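# Lower the server top cover and slide it locked

## Task

Set the server's top cover down so it sits over the chassis side walls, then slide it shut until it latches. Sliding locks it either by pushing it firmly or by keeping both release buttons pressed while it slides.

## Robot and tools

ROBOT. Two UR7e-style arms, left_arm and right_arm, each ending in a 16-motor four-finger hand (right hand on right_arm, its mirror image on left_arm). The bases stand at about (-0.015, +0.365, +0.033) m for left_arm and (+0.022, -0.446, +0.033) m for right_arm, nearly unrotated. A camera stand sits behind the arms. Cameras: cam_high (fixed), cam_left_wrist, cam_right_wrist, all 504x504.

FRAMES. Scene frame: origin at table-top height halfway between the nominal bases, +z up, +x out over the table, left_arm on the +y side. Fixed cameras and the table use it. Everything about a hand (reported pose, velocities, targets, wrist camera pose) is in that arm's own base frame. Hand point axes: +z runs along straight fingers toward the tips, +y points out of the palm face, +x crosses the palm away from the thumb on the right hand and toward the thumb on the left. A rigid mast near the wrist on the palm side can collide with things.

ROW LAYOUT. Every motion argument is a row of 48 numbers in [-1, 1], always covering both arms: left pose dx, dy, dz, rx, ry, rz; left hand 16 motor goals; left current_limit, speed; then the same 24 for the right arm. Motor order per hand: index_mcp, index_abd, index_pip, index_dip, middle_mcp, middle_abd, middle_pip, middle_dip, ring_mcp, ring_abd, ring_pip, ring_dip, thumb_cmc, thumb_axl, thumb_mcp, thumb_ipl. The six pose numbers are offsets, not poses: measured from the arm's Hand target as it stands when the action or move begins, along that arm's base axes, with 1.0 meaning 0.6 m or 180 degrees; rx, ry, rz form one rotation vector turning about the Hand target position. All zeros means hold or re-request the Hand target. Repeating an offset moves on again. The 16 motor numbers are absolute goal angles, scaled between each hinge's two stops; going toward -1 bends fingers toward the palm and swings the thumb across it. Straight is roughly +0.75 mcp, 0.00 abd, +0.58 pip, +0.70 dip, +0.71 thumb_cmc, +0.68 thumb_axl, +0.23 thumb_mcp, +0.17 thumb_ipl. A 0 is a real goal, so to leave a hand unchanged copy back its hand_goal, hand_current_limit and hand_speed. current_limit maps -1..+1 to 0..550 mA (start +0.4); speed sets set-point rate (speed+1)/2 of 8.5 rad/s (start -0.6). Settings persist.

TOOLS. execute_actions(actions, cameras): actions is a list of actions, each a table of up to 15 rows, one row per 1/30 s step; a short table repeats its last row. Each row counts from the action's start pose, not the previous row. An empty list returns state and all images plus scene number. cameras lists names, [all] or [].
move(target, speed, blend, stop_force, zero, blocking, cameras): straight-line paths from the Hand targets to the offset row (or list of up to 15 rows, all counted from the same starting Hand targets). speed in m/s, 0.002 to 3.6, default 0.25 (turning up to twice that in rad/s); blend in m rounds corners; stop_force in N, 3 to 120, ends an arm's path when the wrist sensor feels that much resistance, unreliable while the hand rotates; leave it out when backing off a contact. zero (default true) re-zeroes first. blocking=false returns early, not with stop_force. Paths last 0.5 to 10 s and do not avoid obstacles. The move: line reports done, off_target, moving, held, fault and limits such as paced or held.
wait(seconds 0 to 10). stop() brakes a running move. zoom_image(camera, region [x0,y0,x1,y1] pixels, at most 504 each way). zero_wrist_force(arm). read_manual(section) gives licences only. finished_scene(scene 1 or 2) ends the scene irreversibly; call it only once the cover is seated and locked and stays so untouched.

RESULTS. Per arm: end_effector_position (m), quat_wxyz, velocities, Hand target (the next offsets start here; the hand often rests a bit short of it), joint positions and torques (include the arm's own weight), Wrist force/torque in hand axes plus a peak line. Per hand: hand_goal, hand_measured, hand_current_ma, hand_state (moving, goal, blocked, overload). Reported positions may be off by a few cm.

CAUTIONS. Orientation commands are clipped to 32 degrees from the current one per step. Arms are stiff: commanding past a firm contact, contact torque at a joint limit (138 N m big joints, 25.7 N m wrists) or about 150 N of outside force freezes the arm for 10 s. Motors at 495 mA or more for 5 s shut down for 10 s. Heat from holding or pressing can trigger a 30 to 60 s stop at 85 C (MOTOR HOT warns at 70 C). A HAND FAULT line cancels later motion calls in that reply. Keep arms from touching each other and avoid paths near an arm's own base. Do not drop, slam or let the cover or server fall off the table; use slow moves with a modest stop_force for pushes.

Each tool is called after "Call:" as a command line: name --argument value for each argument, lists and objects as JSON in quotes; but a table of rows of numbers goes row by row, as --pt "numbers of a row", without its own name.

## Session

Call:
execute_actions --actions '[]'

Scene clock: 0.00 s.
left_arm: end_effector_position=(+0.4414, -0.3086, +0.2359) hand_goal=(+0.754, +0.000, +0.576, +0.696, +0.754, +0.000, +0.576, +0.696, +0.754, +0.000, +0.576, +0.696, +0.714, +0.678, +0.226, +0.168) hand_measured=(+0.754, +0.000, +0.576, +0.696, +0.754, +0.000, +0.576, +0.696, +0.754, +0.000, +0.576, +0.696, +0.714, +0.678, +0.226, +0.168) hand_current_ma=(+0, +0, +0, +0, +0, +0, +0, +0, +0, +0, +0, +0, +0, +0, +0, +0) hand_state=(goal, goal, goal, goal, goal, goal, goal, goal, goal, goal, goal, goal, goal, goal, goal, goal) hand_current_limit=0.40 hand_speed=-0.60 end_effector_quat_wxyz=(-0.095, +0.984, -0.070, -0.132) | right_arm: end_effector_position=(+0.4491, +0.1102, +0.3200) hand_goal=(+0.754, +0.000, +0.576, +0.696, +0.754, +0.000, +0.576, +0.696, +0.754, +0.000, +0.576, +0.696, +0.714, +0.678, +0.226, +0.168) hand_measured=(+0.754, +0.000, +0.576, +0.696, +0.754, +0.000, +0.576, +0.696, +0.754, +0.000, +0.576, +0.696, +0.714, +0.678, +0.226, +0.168) hand_current_ma=(+0, +0, +0, +0, +0, +0, +0, +0, +0, +0, +0, +0, +0, +0, +0, +0) hand_state=(goal, goal, goal, goal, goal, goal, goal, goal, goal, goal, goal, goal, goal, goal, goal, goal) hand_current_limit=0.40 hand_speed=-0.60 end_effector_quat_wxyz=(-0.009, +0.949, -0.288, +0.130)
Joint positions: left_arm=[2.877 -1.723 -1.623 -1.665 1.706 1.428] | right_arm=[0.105 -1.6 1.745 -1.964 -1.656 2.255]
Joint velocities: within noise
Joint torques (N m): no reading
Wrist force (N): no reading
Wrist torque (N m): no reading
Wrist force, peak (N): no reading
Hand target: left_arm +0.4414, -0.3086, +0.2359; -0.095, +0.984, -0.070, -0.132 | right_arm +0.4491, +0.1102, +0.3200; -0.009, +0.949, -0.288, +0.130
camera_calibration:
cam_left_wrist: T_world_to_cam=[[-0.671869, 0.665924, 0.324248, 0.384002], [0.667865, 0.355414, 0.65394, -0.3869], [0.320232, 0.655916, -0.683539, 0.342166], [0, 0, 0, 1]] pos_world=[0.406824, -0.342639, 0.362381]
cam_right_wrist: T_world_to_cam=[[-0.954603, -0.0683682, -0.289931, 0.571495], [-0.256223, 0.684881, 0.68212, -0.233093], [0.151933, 0.72544, -0.671307, 0.186533], [0, 0, 0, 1]] pos_world=[0.457486, 0.0633942, 0.449912]

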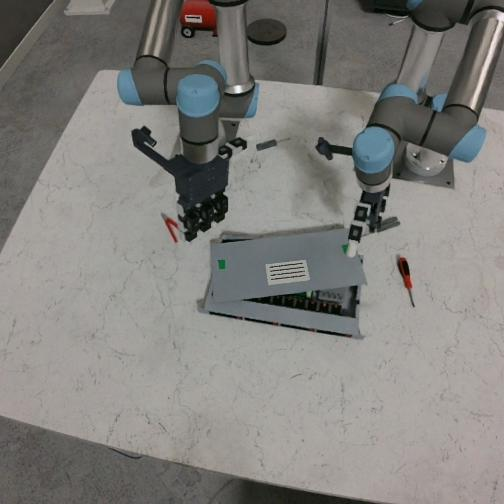

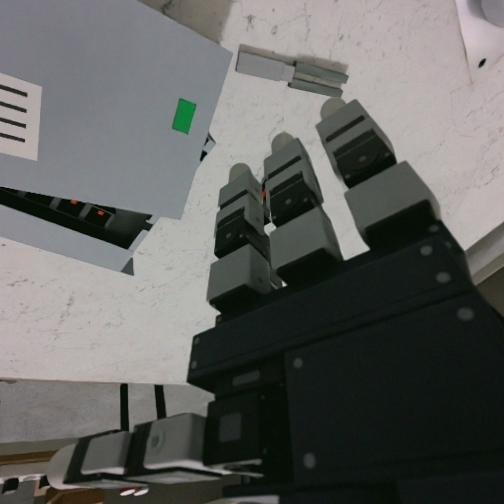

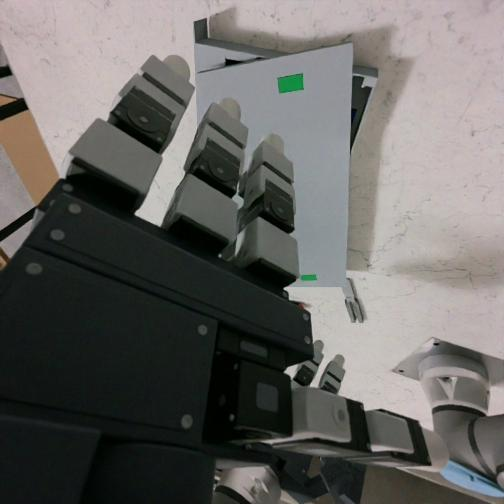

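Call:
zoom_image --camera "cam_high" --region '[190, 210, 390, 350]'

Call:
zoom_image --camera "cam_left_wrist" --region '[0, 0, 260, 280]'

Call:
zoom_image --camera "cam_right_wrist" --region '[180, 0, 400, 300]'

Scaled by 2.520.

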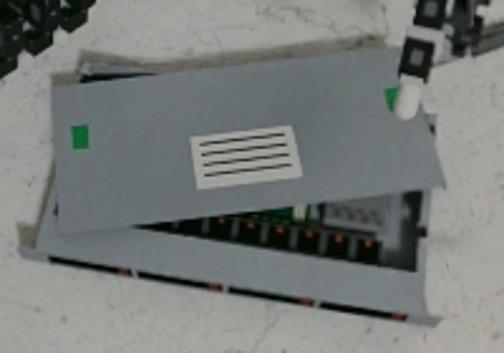

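Scaled by 1.800.

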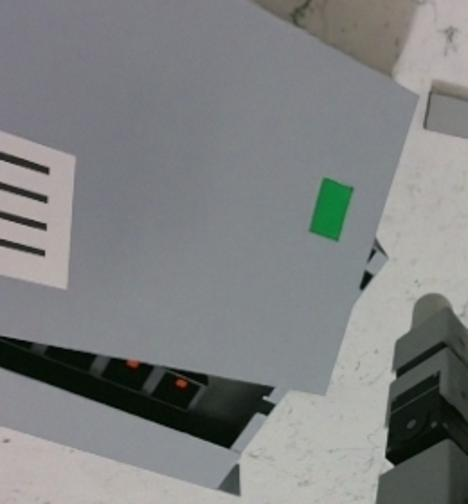

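Scaled by 1.680.

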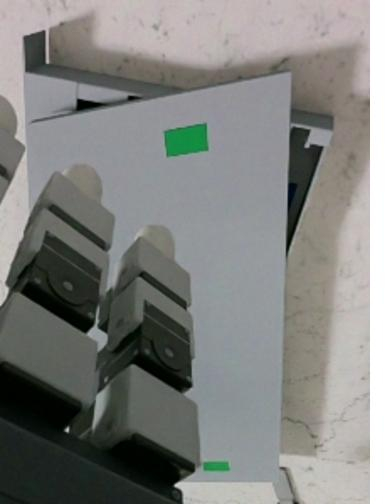

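Call:
move --target '[0.1403,0.0217,-0.0765,-0.0450,-0.0950,0.1594,0.479,0,0.576,0.696,0.479,0,0.576,0.696,0.479,0,0.576,0.696,0.714,0.678,0.226,0.168,0.6,-0.6,0.168,0.2628,-0.2,0.1013,0.0223,-0.7134,0.479,0,0.576,0.696,0.479,0,0.576,0.696,0.479,0,0.576,0.696,0.714,0.678,0.226,0.168,0.6,-0.6]' --speed 0.3 --cameras '["all"]'

Scene clock: 42.07 s.
left_arm: end_effector_position=(+0.5256, -0.2956, +0.1900) hand_goal=(+0.480, +0.000, +0.576, +0.696, +0.480, +0.000, +0.576, +0.696, +0.480, +0.000, +0.576, +0.696, +0.714, +0.678, +0.226, +0.168) hand_measured=(+0.482, +0.000, +0.576, +0.696, +0.484, +0.000, +0.576, +0.696, +0.482, +0.000, +0.576, +0.696, +0.714, +0.678, +0.224, +0.168) hand_current_ma=(+6, +0, +1, +0, +7, +0, +1, +0, +6, +0, +1, +0, +0, -1, -6, -1) hand_state=(goal, goal, goal, goal, goal, goal, goal, goal, goal, goal, goal, goal, goal, goal, goal, goal) hand_current_limit=0.60 hand_speed=-0.60 end_effector_quat_wxyz=(+0.000, +0.983, +0.181, +0.000) | right_arm: end_effector_position=(+0.5499, +0.2678, +0.2001) hand_goal=(+0.480, +0.000, +0.576, +0.696, +0.480, +0.000, +0.576, +0.696, +0.480, +0.000, +0.576, +0.696, +0.714, +0.678, +0.226, +0.168) hand_measured=(+0.484, +0.000, +0.576, +0.696, +0.484, +0.000, +0.576, +0.696, +0.484, +0.000, +0.576, +0.696, +0.714, +0.678, +0.224, +0.168) hand_current_ma=(+1, +0, +0, +0, +1, +0, +0, +0, +1, +0, +0, +0, +0, +0, -1, +0) hand_state=(goal, goal, goal, goal, goal, goal, goal, goal, goal, goal, goal, goal, goal, goal, goal, goal) hand_current_limit=0.60 hand_speed=-0.60 end_effector_quat_wxyz=(-0.001, -0.147, +0.989, +0.000)
Joint positions: left_arm=[2.957 -1.692 -1.883 -1.137 1.571 1.022] | right_arm=[0.083 -1.328 1.707 -1.949 -1.57 4.5]
Joint torques (N m): left_arm=[9.26 18.14 12.47 3.99 -2.57 -1.7] | right_arm=[13.18 -49.59 -15.1 -4.71 1.59 1.94]
Wrist force (N): left_arm=[0.6 0.1 0.4] | right_arm=[0.9 -0.2 -0.1]
Wrist torque (N m): left_arm=[-0.02 0.01 0.08] | right_arm=[0.07 -0.11 0.02]
Wrist force, peak (N): left_arm=[0.7 0.5 0.2] | right_arm=[1.4 -0.4 0.1]
Hand target: left_arm +0.5256, -0.2956, +0.1900; +0.000, +0.983, +0.181, +0.000 | right_arm +0.5499, +0.2678, +0.2000; -0.001, -0.147, +0.989, +0.000
Off the commanded pose: left_arm 0.000 m, 0 deg | right_arm 0.000 m, 0 deg.
move: done
camera_calibration:
cam_left_wrist: T_world_to_cam=[[-0.963485, 0.267723, 0.00460774, 0.543037], [0.191425, 0.676668, 0.710969, -0.0831981], [0.187225, 0.68589, -0.703208, 0.357735], [0, 0, 0, 1]] pos_world=[0.472158, -0.334453, 0.308211]
cam_right_wrist: T_world_to_cam=[[0.586152, 0.809019, -0.0437393, -0.487751], [0.542279, -0.351637, 0.763076, -0.411034], [0.601963, -0.470998, -0.644827, 0.0439863], [0, 0, 0, 1]] pos_world=[0.482313, 0.270783, 0.32068]

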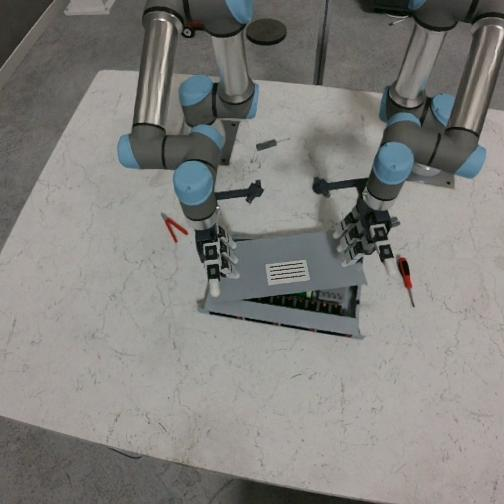

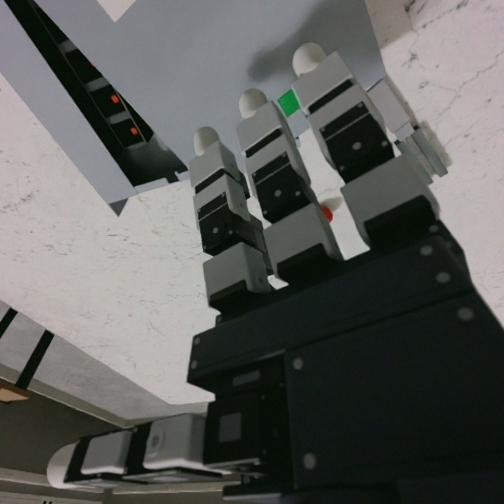

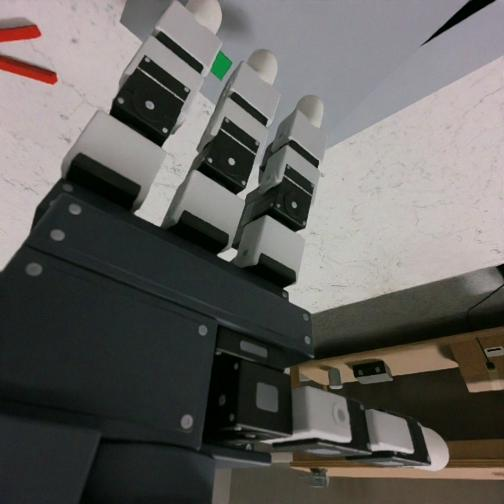

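Call:
move --pt "0 0 -0.045 0 0 0 0.479 0 0.576 0.696 0.479 0 0.576 0.696 0.479 0 0.576 0.696 0.714 0.678 0.226 0.168 0.6 -0.6 0 0 -0.0617 0 0 0 0.479 0 0.576 0.696 0.479 0 0.576 0.696 0.479 0 0.576 0.696 0.714 0.678 0.226 0.168 0.6 -0.6" --pt "0 0 -0.1 0 0 0 0.479 0 0.576 0.696 0.479 0 0.576 0.696 0.479 0 0.576 0.696 0.714 0.678 0.226 0.168 0.6 -0.6 0 0 -0.1167 0 0 0 0.479 0 0.576 0.696 0.479 0 0.576 0.696 0.479 0 0.576 0.696 0.714 0.678 0.226 0.168 0.6 -0.6" --speed '[0.06,0.012]' --stop_force 4.5 --cameras '["all"]'

Call:
zoom_image --camera "cam_left_wrist" --region '[0, 0, 240, 240]'

Call:
zoom_image --camera "cam_right_wrist" --region '[264, 0, 504, 240]'

Scene clock: 55.97 s.
left_arm: end_effector_position=(+0.5256, -0.2956, +0.1410) hand_goal=(+0.480, +0.000, +0.576, +0.696, +0.480, +0.000, +0.576, +0.696, +0.480, +0.000, +0.576, +0.696, +0.714, +0.678, +0.226, +0.168) hand_measured=(+0.482, +0.000, +0.576, +0.696, +0.482, +0.000, +0.576, +0.696, +0.482, +0.000, +0.576, +0.696, +0.714, +0.678, +0.224, +0.168) hand_current_ma=(+3, +0, +1, +0, +6, +0, +1, +0, +6, +0, +1, +0, +0, -1, -6, -1) hand_state=(goal, goal, goal, goal, goal, goal, goal, goal, goal, goal, goal, goal, goal, goal, goal, goal) hand_current_limit=0.60 hand_speed=-0.60 end_effector_quat_wxyz=(+0.000, +0.983, +0.181, +0.000) | right_arm: end_effector_position=(+0.5499, +0.2678, +0.1409) hand_goal=(+0.480, +0.000, +0.576, +0.696, +0.480, +0.000, +0.576, +0.696, +0.480, +0.000, +0.576, +0.696, +0.714, +0.678, +0.226, +0.168) hand_measured=(+0.482, +0.000, +0.576, +0.696, +0.484, +0.000, +0.576, +0.696, +0.484, +0.000, +0.576, +0.696, +0.714, +0.678, +0.224, +0.168) hand_current_ma=(+1, +0, +0, +0, +1, +0, +0, +0, +1, +0, +0, +0, +0, +0, -1, +0) hand_state=(goal, goal, goal, goal, goal, goal, goal, goal, goal, goal, goal, goal, goal, goal, goal, goal) hand_current_limit=0.60 hand_speed=-0.60 end_effector_quat_wxyz=(+0.000, -0.147, +0.989, +0.000)
Joint positions: left_arm=[2.957 -1.751 -1.955 -1.005 1.571 1.022] | right_arm=[0.083 -1.266 1.793 -2.097 -1.57 4.5]
Joint torques (N m): left_arm=[-2.59 35.55 30.44 0.32 1.1 -0.75] | right_arm=[10.56 -47.79 -29.53 0.1 1.48 0.81]
Wrist force (N): left_arm=[0.3 -1.4 -3.8] | right_arm=[0.8 -1.7 -5.1]
Wrist torque (N m): left_arm=[0.29 0.14 0.02] | right_arm=[0.44 -0.27 0.08]
Wrist force, peak (N): left_arm=[0.0 -3.8 -11.0] | right_arm=[0.6 -3.8 -11.7]
Hand target: left_arm +0.5256, -0.2956, +0.1410; +0.000, +0.983, +0.181, +0.000 (not the last commanded pose) | right_arm +0.5499, +0.2678, +0.1409; +0.000, -0.147, +0.989, +0.000 (not the last commanded pose)
Off the commanded pose: left_arm 0.011 m, 0 deg | right_arm 0.011 m, 0 deg.
move: contact (left_arm, right_arm); path passed 1 of 2 targets
camera_calibration:
cam_left_wrist: T_world_to_cam=[[-0.963503, 0.267657, 0.00453912, 0.543268], [0.191332, 0.676694, 0.71097, -0.0482366], [0.187225, 0.68589, -0.703208, 0.323207], [0, 0, 0, 1]] pos_world=[0.472157, -0.334453, 0.259111]
cam_right_wrist: T_world_to_cam=[[0.586356, 0.808876, -0.0436631, -0.490479], [0.542162, -0.351824, 0.763073, -0.365805], [0.601869, -0.471105, -0.644836, 0.00582944], [0, 0, 0, 1]] pos_world=[0.482412, 0.270783, 0.261479]

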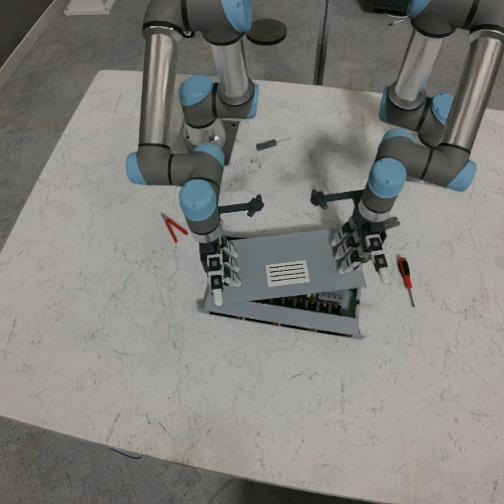

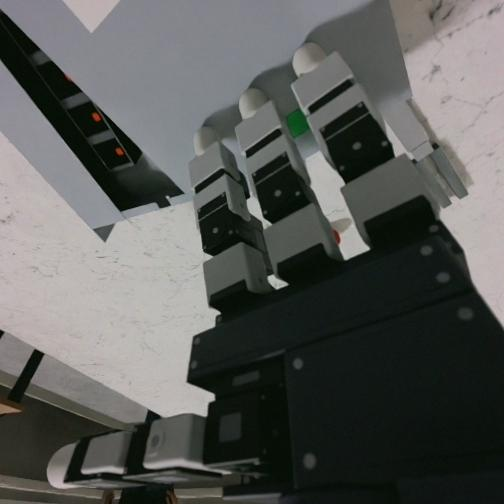

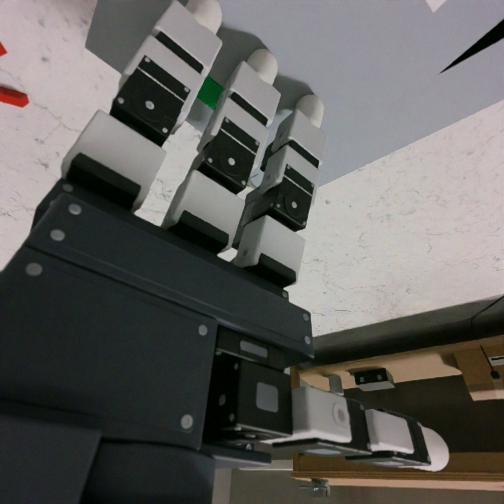

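Scaled by 2.100.

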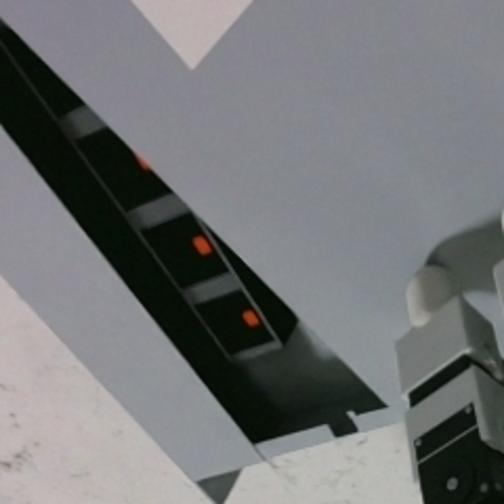

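Scaled by 2.100.

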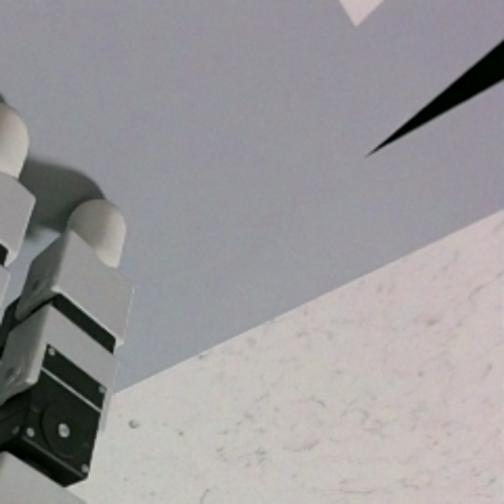

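Call:
move --pt "0 0 0.02 0 0 0 0.479 0 0.576 0.696 0.479 0 0.576 0.696 0.479 0 0.576 0.696 0.714 0.678 0.226 0.168 0.75 -0.8 0 0 0.02 0 0 0 0.479 0 0.576 0.696 0.479 0 0.576 0.696 0.479 0 0.576 0.696 0.714 0.678 0.226 0.168 0.75 -0.8" --pt "-0.0472 0.1412 0.02 0 0 0 0.479 0 0.576 0.696 0.479 0 0.576 0.696 0.479 0 0.576 0.696 0.714 0.678 0.226 0.168 0.75 -0.8 0.0372 -0.1457 0.02 0 0 0 0.479 0 0.576 0.696 0.479 0 0.576 0.696 0.479 0 0.576 0.696 0.714 0.678 0.226 0.168 0.75 -0.8" --pt "-0.0472 0.1412 -0.0192 0 0 0 0.479 0 0.576 0.696 0.479 0 0.576 0.696 0.479 0 0.576 0.696 0.714 0.678 0.226 0.168 0.75 -0.8 0.0372 -0.1457 -0.0182 0 0 0 0.479 0 0.576 0.696 0.479 0 0.576 0.696 0.479 0 0.576 0.696 0.714 0.678 0.226 0.168 0.75 -0.8" --speed '[0.04,0.08,0.02]' --stop_force 12 --cameras '["all"]'

Call:
zoom_image --camera "cam_left_wrist" --region '[80, 0, 360, 180]'

Call:
zoom_image --camera "cam_right_wrist" --region '[150, 0, 430, 180]'

Scene clock: 89.87 s.
left_arm: end_effector_position=(+0.4973, -0.2108, +0.1294) hand_goal=(+0.480, +0.000, +0.576, +0.696, +0.480, +0.000, +0.576, +0.696, +0.480, +0.000, +0.576, +0.696, +0.714, +0.678, +0.226, +0.168) hand_measured=(+0.482, +0.000, +0.576, +0.696, +0.482, +0.000, +0.576, +0.696, +0.482, +0.000, +0.576, +0.696, +0.714, +0.678, +0.224, +0.168) hand_current_ma=(+3, +0, +1, +0, +6, +0, +1, +0, +6, +0, +1, +0, +0, -1, -6, -1) hand_state=(goal, goal, goal, goal, goal, goal, goal, goal, goal, goal, goal, goal, goal, goal, goal, goal) hand_current_limit=0.75 hand_speed=-0.80 end_effector_quat_wxyz=(+0.000, +0.983, +0.181, +0.000) | right_arm: end_effector_position=(+0.5722, +0.1804, +0.1299) hand_goal=(+0.480, +0.000, +0.576, +0.696, +0.480, +0.000, +0.576, +0.696, +0.480, +0.000, +0.576, +0.696, +0.714, +0.678, +0.226, +0.168) hand_measured=(+0.482, +0.000, +0.576, +0.696, +0.484, +0.000, +0.576, +0.696, +0.484, +0.000, +0.576, +0.696, +0.714, +0.678, +0.224, +0.168) hand_current_ma=(+1, +0, +0, +0, +1, +0, +0, +0, +1, +0, +0, +0, +0, +0, -1, +0) hand_state=(goal, goal, goal, goal, goal, goal, goal, goal, goal, goal, goal, goal, goal, goal, goal, goal) hand_current_limit=0.75 hand_speed=-0.80 end_effector_quat_wxyz=(+0.000, -0.147, +0.989, +0.000)
Joint positions: left_arm=[3.127 -1.638 -2.123 -0.952 1.571 1.193] | right_arm=[-0.072 -1.25 1.803 -2.123 -1.57 4.346]
Joint torques (N m): left_arm=[6.41 13.79 10.84 4.08 -2.52 1.42] | right_arm=[-13.69 -22.58 -13.01 -4.78 1.65 -1.13]
Wrist force (N): left_arm=[0.4 0.1 0.1] | right_arm=[0.5 0.0 0.3]
Wrist torque (N m): left_arm=[0.00 0.01 -0.06] | right_arm=[0.01 -0.08 0.17]
Wrist force, peak (N): left_arm=[0.5 -1.3 -4.4] | right_arm=[0.8 -1.7 -5.1]
Hand target: left_arm +0.4973, -0.2109, +0.1294; +0.000, +0.983, +0.181, +0.000 | right_arm +0.5722, +0.1804, +0.1299; +0.000, -0.147, +0.989, +0.000
Off the commanded pose: left_arm 0.000 m, 0 deg | right_arm 0.000 m, 0 deg.
move: done
camera_calibration:
cam_left_wrist: T_world_to_cam=[[-0.963503, 0.267657, 0.00453912, 0.493382], [0.191332, 0.676694, 0.71097, -0.0919617], [0.187225, 0.68589, -0.703208, 0.262324], [0, 0, 0, 1]] pos_world=[0.443857, -0.249753, 0.247611]
cam_right_wrist: T_world_to_cam=[[0.586312, 0.808905, -0.0437248, -0.433302], [0.54221, -0.351758, 0.763069, -0.400363], [0.60187, -0.471105, -0.644836, -0.055796], [0, 0, 0, 1]] pos_world=[0.504713, 0.183383, 0.25058]

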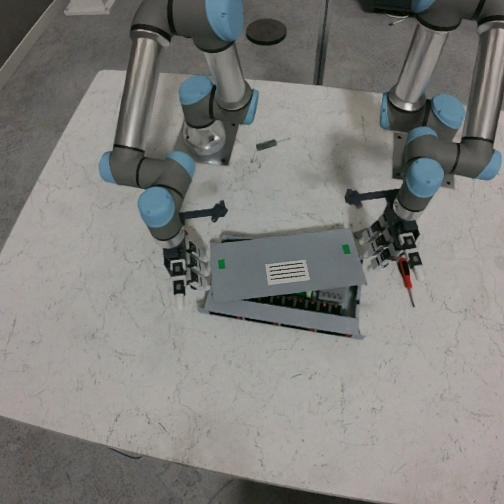

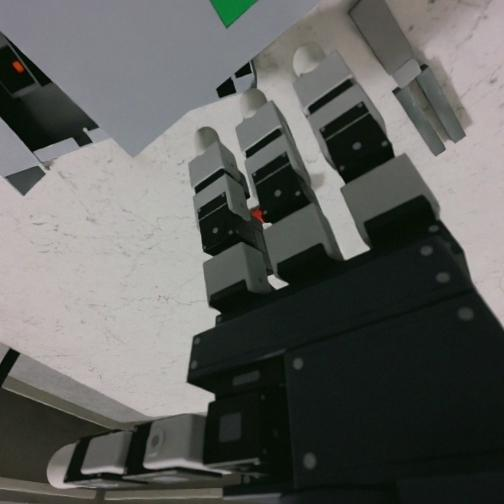

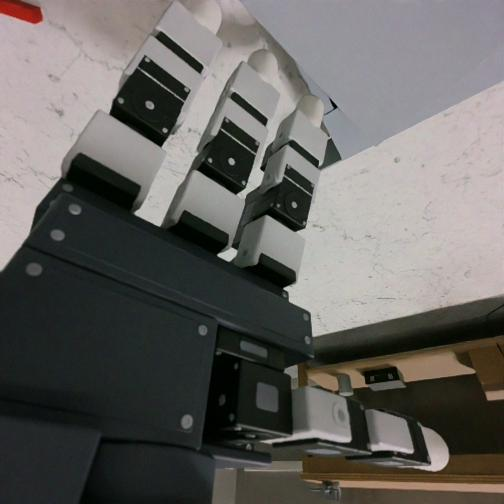

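Scaled by 1.800.

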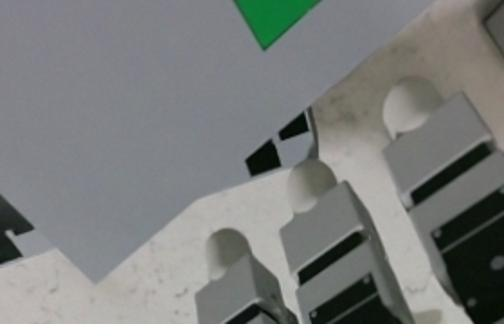

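Scaled by 1.800.

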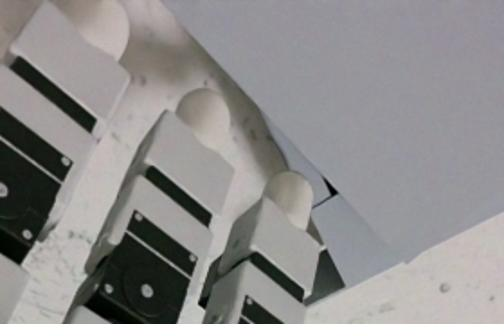

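Call:
move --pt "0 0 0 0 0 -0.0072 0.479 0 0.576 0.696 0.479 0 0.576 0.696 0.479 0 0.576 0.696 0.714 0.678 0.226 0.168 0.75 -0.85 0 0 0 0 0 -0.01 0.479 0 0.576 0.696 0.479 0 0.576 0.696 0.479 0 0.576 0.696 0.714 0.678 0.226 0.168 0.75 -0.85" --pt "0.0104 -0.0299 0 0 0 -0.0072 0.479 0 0.576 0.696 0.479 0 0.576 0.696 0.479 0 0.576 0.696 0.714 0.678 0.226 0.168 0.75 -0.85 -0.0051 0.0193 0 0 0 -0.01 0.479 0 0.576 0.696 0.479 0 0.576 0.696 0.479 0 0.576 0.696 0.714 0.678 0.226 0.168 0.75 -0.85" --speed '[0.05,0.01]' --stop_force 4 --cameras '["cam_left_wrist","cam_right_wrist"]'

Call:
zoom_image --camera "cam_left_wrist" --region '[80, 0, 360, 180]'

Call:
zoom_image --camera "cam_right_wrist" --region '[150, 0, 430, 180]'

Scene clock: 108.17 s.
left_arm: end_effector_position=(+0.5032, -0.2278, +0.1294) hand_goal=(+0.480, +0.000, +0.576, +0.696, +0.480, +0.000, +0.576, +0.696, +0.480, +0.000, +0.576, +0.696, +0.714, +0.678, +0.226, +0.168) hand_measured=(+0.496, +0.000, +0.584, +0.698, +0.500, +0.000, +0.586, +0.698, +0.500, +0.000, +0.588, +0.700, +0.714, +0.678, +0.224, +0.168) hand_current_ma=(+49, +0, +21, +5, +63, +0, +23, +5, +62, +0, +32, +7, +0, -1, -6, -1) hand_state=(goal, goal, goal, goal, goal, goal, goal, goal, goal, goal, goal, goal, goal, goal, goal, goal) hand_current_limit=0.75 hand_speed=-0.85 end_effector_quat_wxyz=(+0.000, +0.985, +0.170, +0.000) | right_arm: end_effector_position=(+0.5699, +0.1894, +0.1300) hand_goal=(+0.480, +0.000, +0.576, +0.696, +0.480, +0.000, +0.576, +0.696, +0.480, +0.000, +0.576, +0.696, +0.714, +0.678, +0.226, +0.168) hand_measured=(+0.494, +0.000, +0.584, +0.698, +0.498, +0.000, +0.586, +0.698, +0.492, +0.000, +0.580, +0.696, +0.714, +0.678, +0.224, +0.168) hand_current_ma=(+9, +0, +3, +0, +14, +0, +4, +0, +6, +0, +1, +0, +0, +0, -1, +0) hand_state=(goal, goal, goal, goal, goal, goal, goal, goal, goal, goal, goal, goal, goal, goal, goal, goal) hand_current_limit=0.75 hand_speed=-0.85 end_effector_quat_wxyz=(+0.000, -0.132, +0.991, +0.000)
Joint positions: left_arm=[3.093 -1.666 -2.092 -0.955 1.571 1.181] | right_arm=[-0.056 -1.257 1.814 -2.126 -1.57 4.392]
Joint torques (N m): left_arm=[7.26 33.56 11.26 3.71 -2.05 1.83] | right_arm=[-12.42 -30.77 -28.71 -2.14 1.34 -1.5]
Wrist force (N): left_arm=[1.1 -2.0 -0.8] | right_arm=[0.5 -2.5 -3.0]
Wrist torque (N m): left_arm=[0.21 -0.02 0.16] | right_arm=[0.40 0.13 -0.07]
Wrist force, peak (N): left_arm=[0.7 -4.2 -2.5] | right_arm=[0.5 -4.6 -5.2]
Hand target: left_arm +0.5032, -0.2278, +0.1294; +0.000, +0.985, +0.170, +0.000 (not the last commanded pose) | right_arm +0.5699, +0.1894, +0.1300; +0.000, -0.132, +0.991, +0.000 (not the last commanded pose)
Off the commanded pose: left_arm 0.001 m, 0 deg | right_arm 0.003 m, 0 deg.
move: contact (left_arm, right_arm); path passed 1 of 2 targets
camera_calibration:
cam_left_wrist: T_world_to_cam=[[-0.957214, 0.289347, 0.0044795, 0.505308], [0.206543, 0.672275, 0.710905, -0.0902595], [0.202687, 0.681414, -0.703273, 0.264062], [0, 0, 0, 1]] pos_world=[0.448808, -0.265465, 0.24761]
cam_right_wrist: T_world_to_cam=[[0.61148, 0.790054, -0.0436636, -0.449949], [0.530792, -0.368643, 0.763126, -0.386311], [0.586815, -0.489813, -0.644772, -0.037964], [0, 0, 0, 1]] pos_world=[0.502463, 0.194478, 0.250679]
Images, in order (width x height): cam_left_wrist 504x504, cam_right_wrist 504x504.

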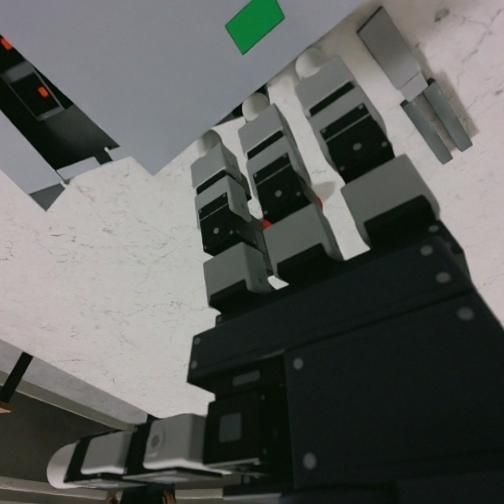

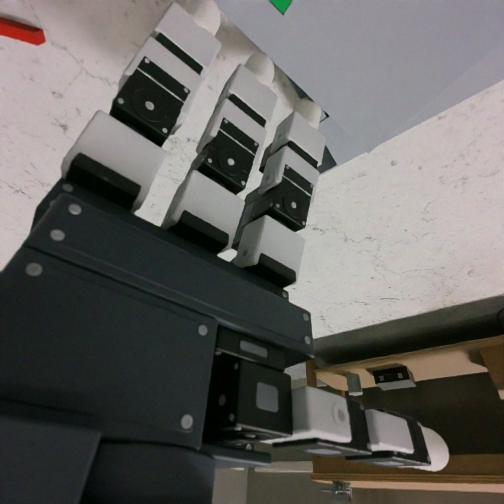

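Scaled by 1.800.

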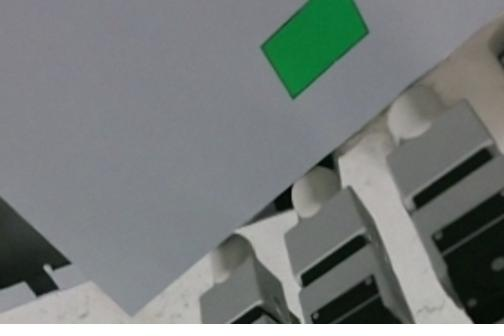

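Scaled by 1.800.

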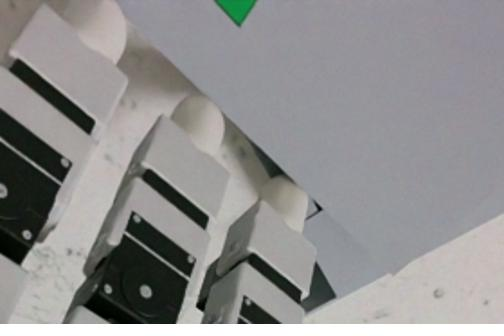

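Call:
move --target '[0,0,0,0,0,0,0.37,0,0.576,0.696,0.37,0,0.576,0.696,0.37,0,0.576,0.696,0.714,0.678,0.226,0.168,0.75,-0.85,0,0,0,0,0,0,0.33,0,0.576,0.696,0.33,0,0.576,0.696,0.33,0,0.576,0.696,0.714,0.678,0.226,0.168,0.75,-0.85]' --speed 0.01 --cameras '["cam_left_wrist","cam_right_wrist","cam_high"]'

Call:
zoom_image --camera "cam_left_wrist" --region '[0, 0, 360, 220]'

Call:
zoom_image --camera "cam_high" --region '[190, 210, 390, 350]'

Scene clock: 112.90 s.
left_arm: end_effector_position=(+0.5032, -0.2278, +0.1294) hand_goal=(+0.370, +0.000, +0.576, +0.696, +0.370, +0.000, +0.576, +0.696, +0.370, +0.000, +0.576, +0.696, +0.714, +0.678, +0.226, +0.168) hand_measured=(+0.474, +0.000, +0.606, +0.710, +0.482, +0.000, +0.602, +0.708, +0.476, +0.000, +0.610, +0.710, +0.714, +0.678, +0.224, +0.168) hand_current_ma=(+447, +0, +92, +41, +481, +0, +83, +31, +462, +0, +113, +41, +0, -1, -6, -1) hand_state=(blocked, goal, blocked, goal, blocked, goal, blocked, goal, blocked, goal, blocked, goal, goal, goal, goal, goal) hand_current_limit=0.75 hand_speed=-0.85 end_effector_quat_wxyz=(+0.000, +0.985, +0.170, +0.000) | right_arm: end_effector_position=(+0.5699, +0.1894, +0.1300) hand_goal=(+0.330, +0.000, +0.576, +0.696, +0.330, +0.000, +0.576, +0.696, +0.330, +0.000, +0.576, +0.696, +0.714, +0.678, +0.226, +0.168) hand_measured=(+0.460, +0.000, +0.618, +0.712, +0.468, +0.000, +0.616, +0.714, +0.458, +0.000, +0.612, +0.716, +0.714, +0.678, +0.224, +0.168) hand_current_ma=(+376, +0, +52, +11, +415, +0, +46, +13, +363, +0, +40, +15, +0, +0, -1, +0) hand_state=(blocked, goal, blocked, goal, blocked, goal, blocked, goal, blocked, goal, blocked, goal, goal, goal, goal, goal) hand_current_limit=0.75 hand_speed=-0.85 end_effector_quat_wxyz=(+0.000, -0.131, +0.991, +0.000)
Joint positions: left_arm=[3.093 -1.666 -2.092 -0.955 1.571 1.181] | right_arm=[-0.056 -1.257 1.814 -2.126 -1.57 4.392]
Joint torques (N m): left_arm=[3.54 31.96 12.74 3.73 -2.09 1.94] | right_arm=[-4.19 -21.54 -27.25 -0.26 2.25 -1.46]
Wrist force (N): left_arm=[0.6 -9.0 -3.3] | right_arm=[0.7 -10.6 -4.6]
Wrist torque (N m): left_arm=[0.91 -0.14 0.29] | right_arm=[1.27 0.14 -0.21]
Wrist force, peak (N): left_arm=[0.6 -9.0 -3.3] | right_arm=[0.7 -10.6 -4.6]
Hand target: left_arm +0.5032, -0.2278, +0.1294; +0.000, +0.985, +0.170, +0.000 | right_arm +0.5699, +0.1894, +0.1300; +0.000, -0.132, +0.991, +0.000
Off the commanded pose: left_arm 0.000 m, 0 deg | right_arm 0.000 m, 0 deg.
move: done
camera_calibration:
cam_left_wrist: T_world_to_cam=[[-0.957214, 0.289347, 0.0044795, 0.505308], [0.206543, 0.672275, 0.710905, -0.0902595], [0.202687, 0.681414, -0.703273, 0.264062], [0, 0, 0, 1]] pos_world=[0.448808, -0.265465, 0.24761]
cam_right_wrist: T_world_to_cam=[[0.611569, 0.789986, -0.0436547, -0.449987], [0.530722, -0.368687, 0.763154, -0.386197], [0.586786, -0.48989, -0.644741, -0.0380066], [0, 0, 0, 1]] pos_world=[0.502463, 0.194478, 0.250579]

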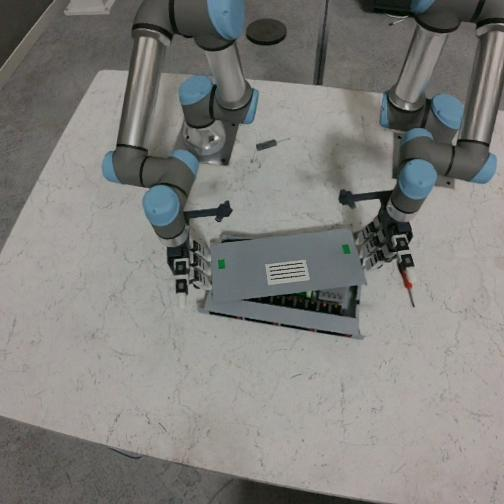

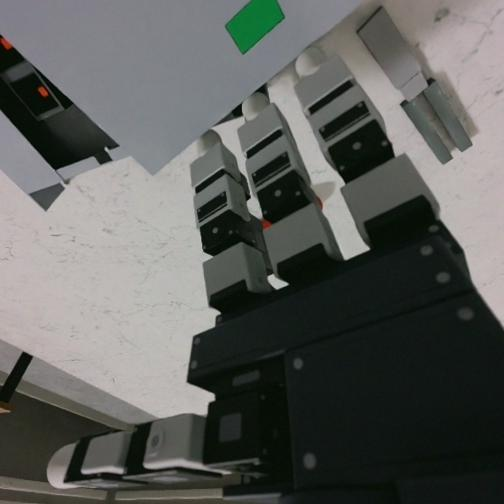

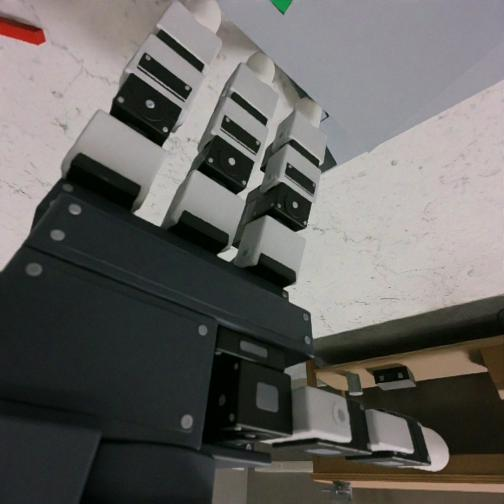

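Scaled by 1.400.

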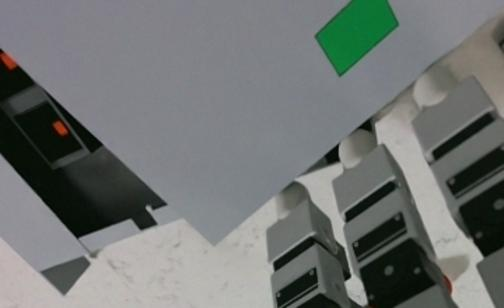

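Scaled by 2.520.

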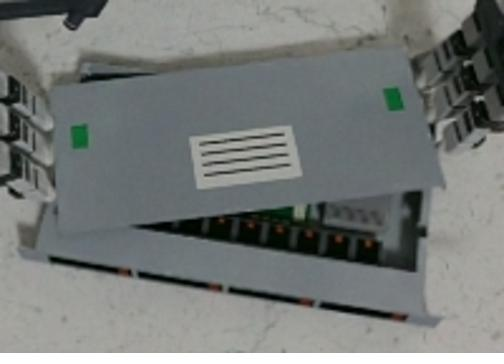

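Call:
move --pt "0.0283 0.0057 0 0 0 -0.0333 0.37 0 0.576 0.696 0.37 0 0.576 0.696 0.37 0 0.576 0.696 0.714 0.678 0.226 0.168 0.75 -0.85 -0.0373 -0.0102 0 0 0 -0.0333 0.33 0 0.576 0.696 0.33 0 0.576 0.696 0.33 0 0.576 0.696 0.714 0.678 0.226 0.168 0.75 -0.85" --pt "0.0572 0.0077 0 0 0 -0.0667 0.37 0 0.576 0.696 0.37 0 0.576 0.696 0.37 0 0.576 0.696 0.714 0.678 0.226 0.168 0.75 -0.85 -0.0755 -0.0168 0 0 0 -0.0667 0.33 0 0.576 0.696 0.33 0 0.576 0.696 0.33 0 0.576 0.696 0.714 0.678 0.226 0.168 0.75 -0.85" --speed 0.02 --cameras '["cam_left_wrist","cam_right_wrist","cam_high"]'

Call:
zoom_image --camera "cam_high" --region '[190, 210, 390, 350]'

Call:
zoom_image --camera "cam_left_wrist" --region '[0, 0, 280, 220]'

Call:
zoom_image --camera "cam_right_wrist" --region '[224, 0, 504, 220]'

Scene clock: 144.70 s.
left_arm: end_effector_position=(+0.5374, -0.2232, +0.1294) hand_goal=(+0.370, +0.000, +0.576, +0.696, +0.370, +0.000, +0.576, +0.696, +0.370, +0.000, +0.576, +0.696, +0.714, +0.678, +0.226, +0.168) hand_measured=(+0.468, -0.018, +0.612, +0.716, +0.474, -0.016, +0.608, +0.708, +0.470, -0.012, +0.612, +0.712, +0.714, +0.678, +0.224, +0.168) hand_current_ma=(+416, -46, +118, +62, +444, -38, +99, +34, +426, -27, +121, +42, +0, -1, -6, -1) hand_state=(blocked, goal, blocked, blocked, blocked, goal, blocked, goal, blocked, goal, blocked, goal, goal, goal, goal, goal) hand_current_limit=0.75 hand_speed=-0.85 end_effector_quat_wxyz=(+0.000, +0.998, +0.066, +0.000) | right_arm: end_effector_position=(+0.5247, +0.1794, +0.1300) hand_goal=(+0.330, +0.000, +0.576, +0.696, +0.330, +0.000, +0.576, +0.696, +0.330, +0.000, +0.576, +0.696, +0.714, +0.678, +0.226, +0.168) hand_measured=(+0.456, +0.018, +0.626, +0.718, +0.462, +0.020, +0.624, +0.720, +0.450, +0.030, +0.620, +0.720, +0.714, +0.678, +0.224, +0.168) hand_current_ma=(+357, +9, +72, +19, +388, +11, +65, +22, +331, +23, +56, +21, +0, +0, -1, +0) hand_state=(blocked, goal, blocked, blocked, blocked, goal, blocked, blocked, blocked, blocked, blocked, blocked, goal, goal, goal, goal) hand_current_limit=0.75 hand_speed=-0.85 end_effector_quat_wxyz=(+0.000, -0.027, +1.000, +0.000)
Joint positions: left_arm=[3.124 -1.765 -1.974 -0.973 1.571 1.421] | right_arm=[-0.08 -1.395 1.995 -2.17 -1.57 4.578]
Joint torques (N m): left_arm=[4.59 18.5 32.44 1.47 -4.73 1.8] | right_arm=[-8.14 -41.17 -7.89 -3.16 4.73 1.38]
Wrist force (N): left_arm=[-1.1 -9.5 -3.3] | right_arm=[-2.2 -10.5 -6.1]
Wrist torque (N m): left_arm=[1.03 -0.41 0.19] | right_arm=[1.36 -0.07 -0.38]
Wrist force, peak (N): left_arm=[-1.0 -10.1 -3.9] | right_arm=[-1.1 -13.0 -8.2]
Hand target: left_arm +0.5375, -0.2232, +0.1294; +0.000, +0.998, +0.066, +0.000 | right_arm +0.5246, +0.1793, +0.1300; +0.000, -0.027, +1.000, +0.000
Off the commanded pose: left_arm 0.000 m, 0 deg | right_arm 0.000 m, 0 deg.
move: done
camera_calibration:
cam_left_wrist: T_world_to_cam=[[-0.876268, 0.481804, 0.00451263, 0.536251], [0.341616, 0.614646, 0.710992, -0.185948], [0.339785, 0.624561, -0.703186, 0.167557], [0, 0, 0, 1]] pos_world=[0.476489, -0.248725, 0.247611]
cam_right_wrist: T_world_to_cam=[[0.762199, 0.645866, -0.0436942, -0.467546], [0.442694, -0.470804, 0.763129, -0.301357], [0.472308, -0.600999, -0.644767, 0.0636423], [0, 0, 0, 1]] pos_world=[0.459713, 0.198342, 0.250579]

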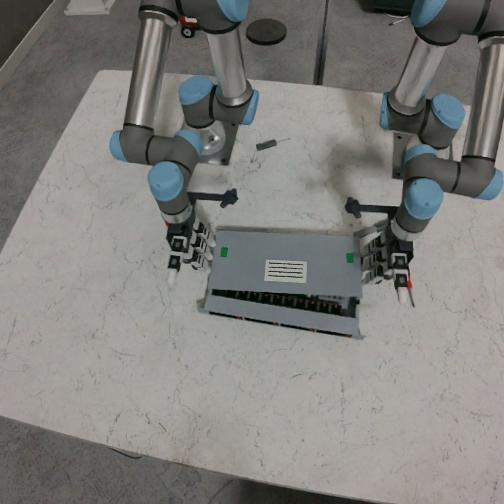

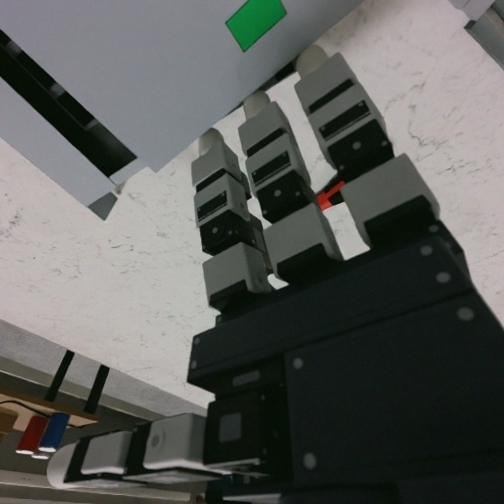

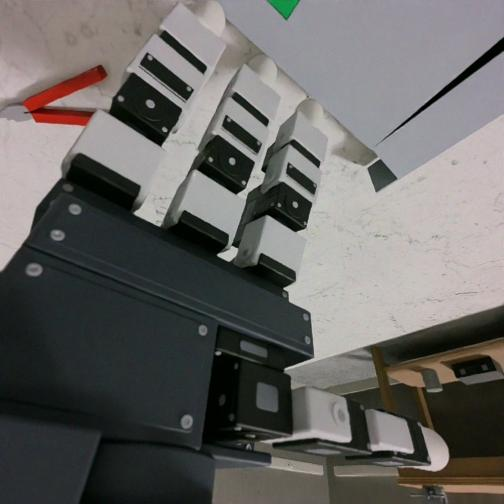

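Scaled by 2.520.

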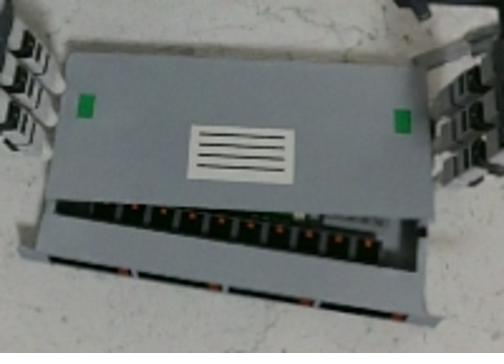

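Scaled by 1.800.

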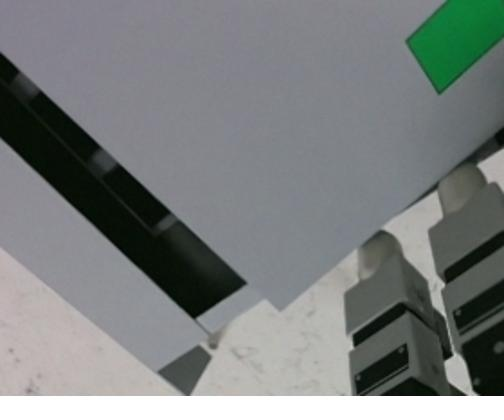

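Scaled by 1.800.

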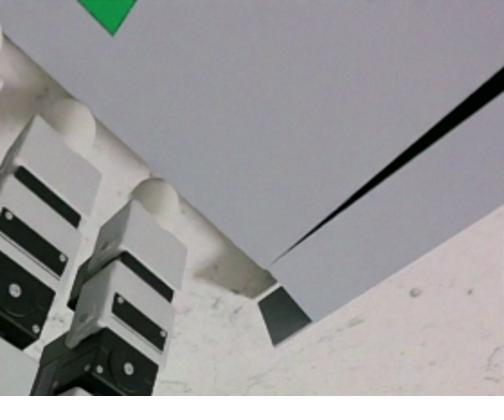

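Call:
move --target '[0.0288,-0.0015,0,0,0,-0.0333,0.37,0,0.576,0.696,0.37,0,0.576,0.696,0.37,0,0.576,0.696,0.714,0.678,0.226,0.168,0.75,-0.85,-0.0387,-0.0032,0,0,0,-0.0333,0.33,0,0.576,0.696,0.33,0,0.576,0.696,0.33,0,0.576,0.696,0.714,0.678,0.226,0.168,0.75,-0.85]' --speed 0.02 --cameras '["cam_left_wrist","cam_right_wrist","cam_high"]'

Call:
zoom_image --camera "cam_high" --region '[190, 210, 390, 350]'

Call:
zoom_image --camera "cam_left_wrist" --region '[0, 0, 280, 220]'

Call:
zoom_image --camera "cam_right_wrist" --region '[224, 0, 504, 220]'

Call:
zoom_image --camera "cam_high" --region '[200, 270, 280, 340]'

Call:
zoom_image --camera "cam_high" --region '[300, 280, 380, 350]'

Scene clock: 154.83 s.
left_arm: end_effector_position=(+0.5547, -0.2241, +0.1294) hand_goal=(+0.370, +0.000, +0.576, +0.696, +0.370, +0.000, +0.576, +0.696, +0.370, +0.000, +0.576, +0.696, +0.714, +0.678, +0.226, +0.168) hand_measured=(+0.468, -0.016, +0.620, +0.722, +0.472, -0.016, +0.612, +0.712, +0.464, -0.010, +0.616, +0.712, +0.714, +0.678, +0.224, +0.168) hand_current_ma=(+416, -36, +152, +82, +441, -37, +114, +43, +394, -21, +135, +44, +0, -1, -6, -1) hand_state=(blocked, goal, blocked, blocked, blocked, goal, blocked, goal, blocked, goal, blocked, goal, goal, goal, goal, goal) hand_current_limit=0.75 hand_speed=-0.85 end_effector_quat_wxyz=(+0.000, +1.000, +0.014, +0.000) | right_arm: end_effector_position=(+0.5014, +0.1774, +0.1300) hand_goal=(+0.330, +0.000, +0.576, +0.696, +0.330, +0.000, +0.576, +0.696, +0.330, +0.000, +0.576, +0.696, +0.714, +0.678, +0.226, +0.168) hand_measured=(+0.446, +0.022, +0.626, +0.718, +0.456, +0.034, +0.624, +0.720, +0.448, +0.100, +0.624, +0.722, +0.714, +0.678, +0.224, +0.168) hand_current_ma=(+307, +15, +72, +19, +361, +28, +65, +22, +323, +174, +64, +24, +0, +0, -1, +0) hand_state=(blocked, blocked, blocked, blocked, blocked, blocked, blocked, blocked, blocked, blocked, blocked, blocked, goal, goal, goal, goal) hand_current_limit=0.75 hand_speed=-0.85 end_effector_quat_wxyz=(+0.000, +0.025, +1.000, +0.000)
Joint positions: left_arm=[3.129 -1.818 -1.906 -0.988 1.571 1.531] | right_arm=[-0.085 -1.466 2.078 -2.183 -1.57 4.678]
Joint torques (N m): left_arm=[4.5 21.74 33.14 1.22 -5.21 1.9] | right_arm=[-8.4 -34.87 -6.85 -2.51 4.88 1.66]
Wrist force (N): left_arm=[-0.3 -10.7 -2.1] | right_arm=[-3.4 -11.5 -9.6]
Wrist torque (N m): left_arm=[1.05 -0.43 0.26] | right_arm=[1.57 -0.10 -0.39]
Wrist force, peak (N): left_arm=[-0.7 -11.1 -3.0] | right_arm=[-6.2 -14.1 -12.2]
Hand target: left_arm +0.5548, -0.2241, +0.1294; +0.000, +1.000, +0.014, +0.000 | right_arm +0.5014, +0.1774, +0.1300; +0.000, +0.025, +1.000, +0.000
Off the commanded pose: left_arm 0.000 m, 0 deg | right_arm 0.000 m, 0 deg.
move: done
camera_calibration:
cam_left_wrist: T_world_to_cam=[[-0.821193, 0.570633, 0.0044633, 0.54114], [0.403896, 0.575682, 0.710956, -0.234541], [0.403126, 0.585635, -0.703222, 0.118422], [0, 0, 0, 1]] pos_world=[0.491371, -0.243124, 0.24761]
cam_right_wrist: T_world_to_cam=[[0.82543, 0.562812, -0.0436692, -0.465592], [0.391137, -0.514436, 0.76313, -0.258395], [0.407034, -0.646991, -0.644768, 0.114339], [0, 0, 0, 1]] pos_world=[0.438842, 0.203089, 0.250579]

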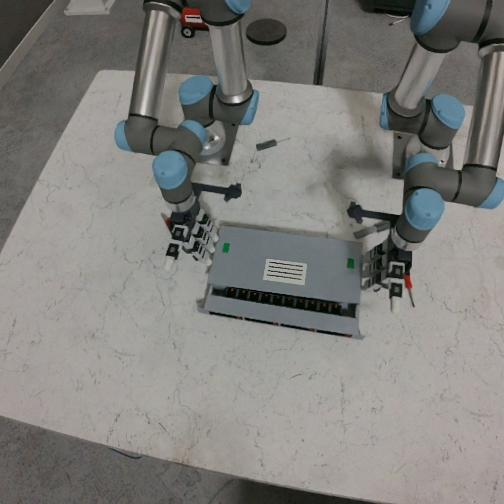

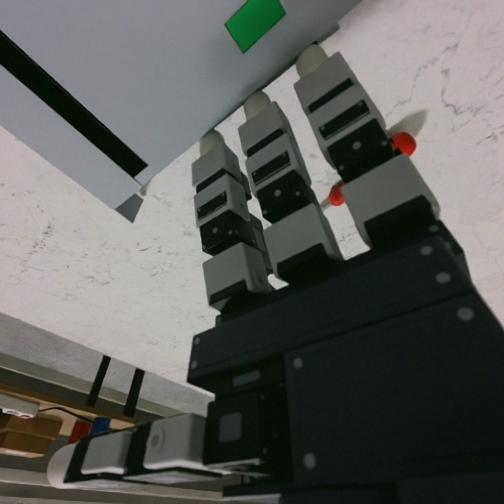

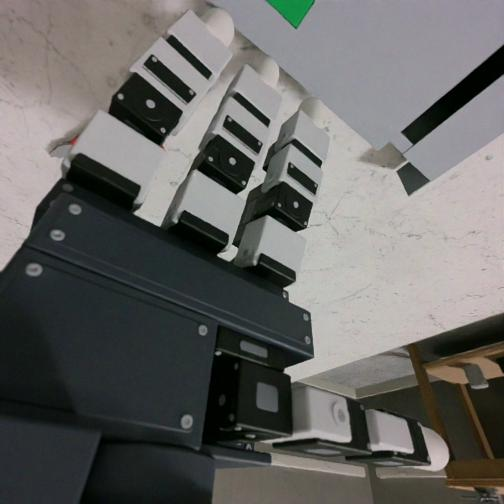

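Scaled by 2.520.

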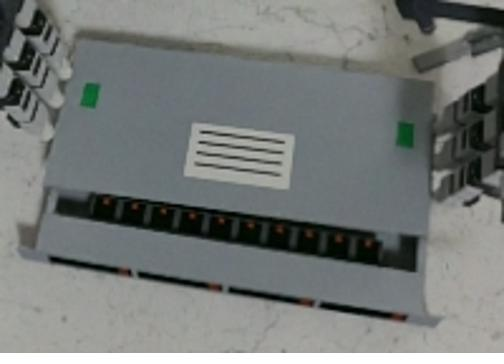

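Scaled by 1.800.

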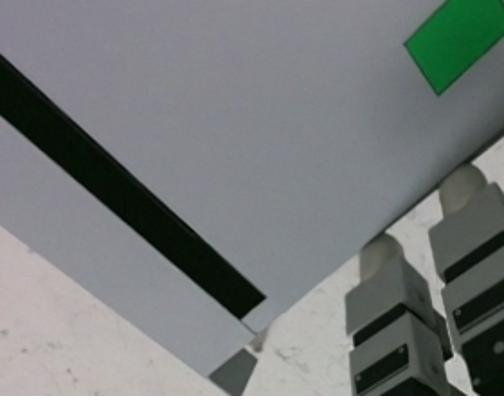

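Scaled by 1.800.

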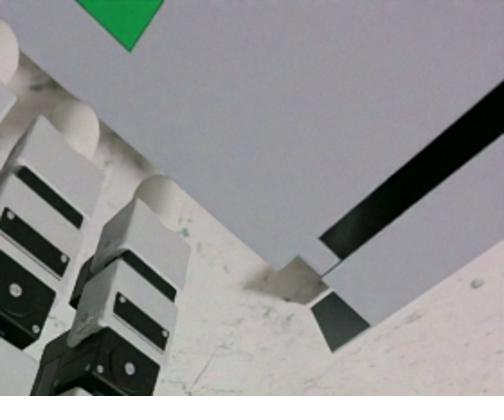

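Scaled by 6.300.

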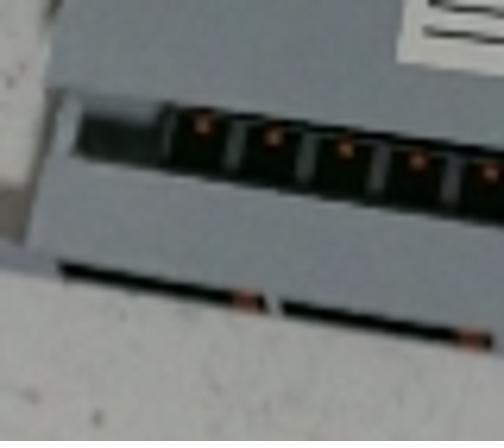

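Scaled by 6.300.

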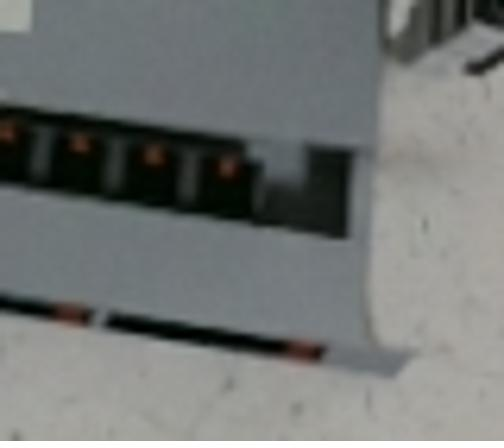

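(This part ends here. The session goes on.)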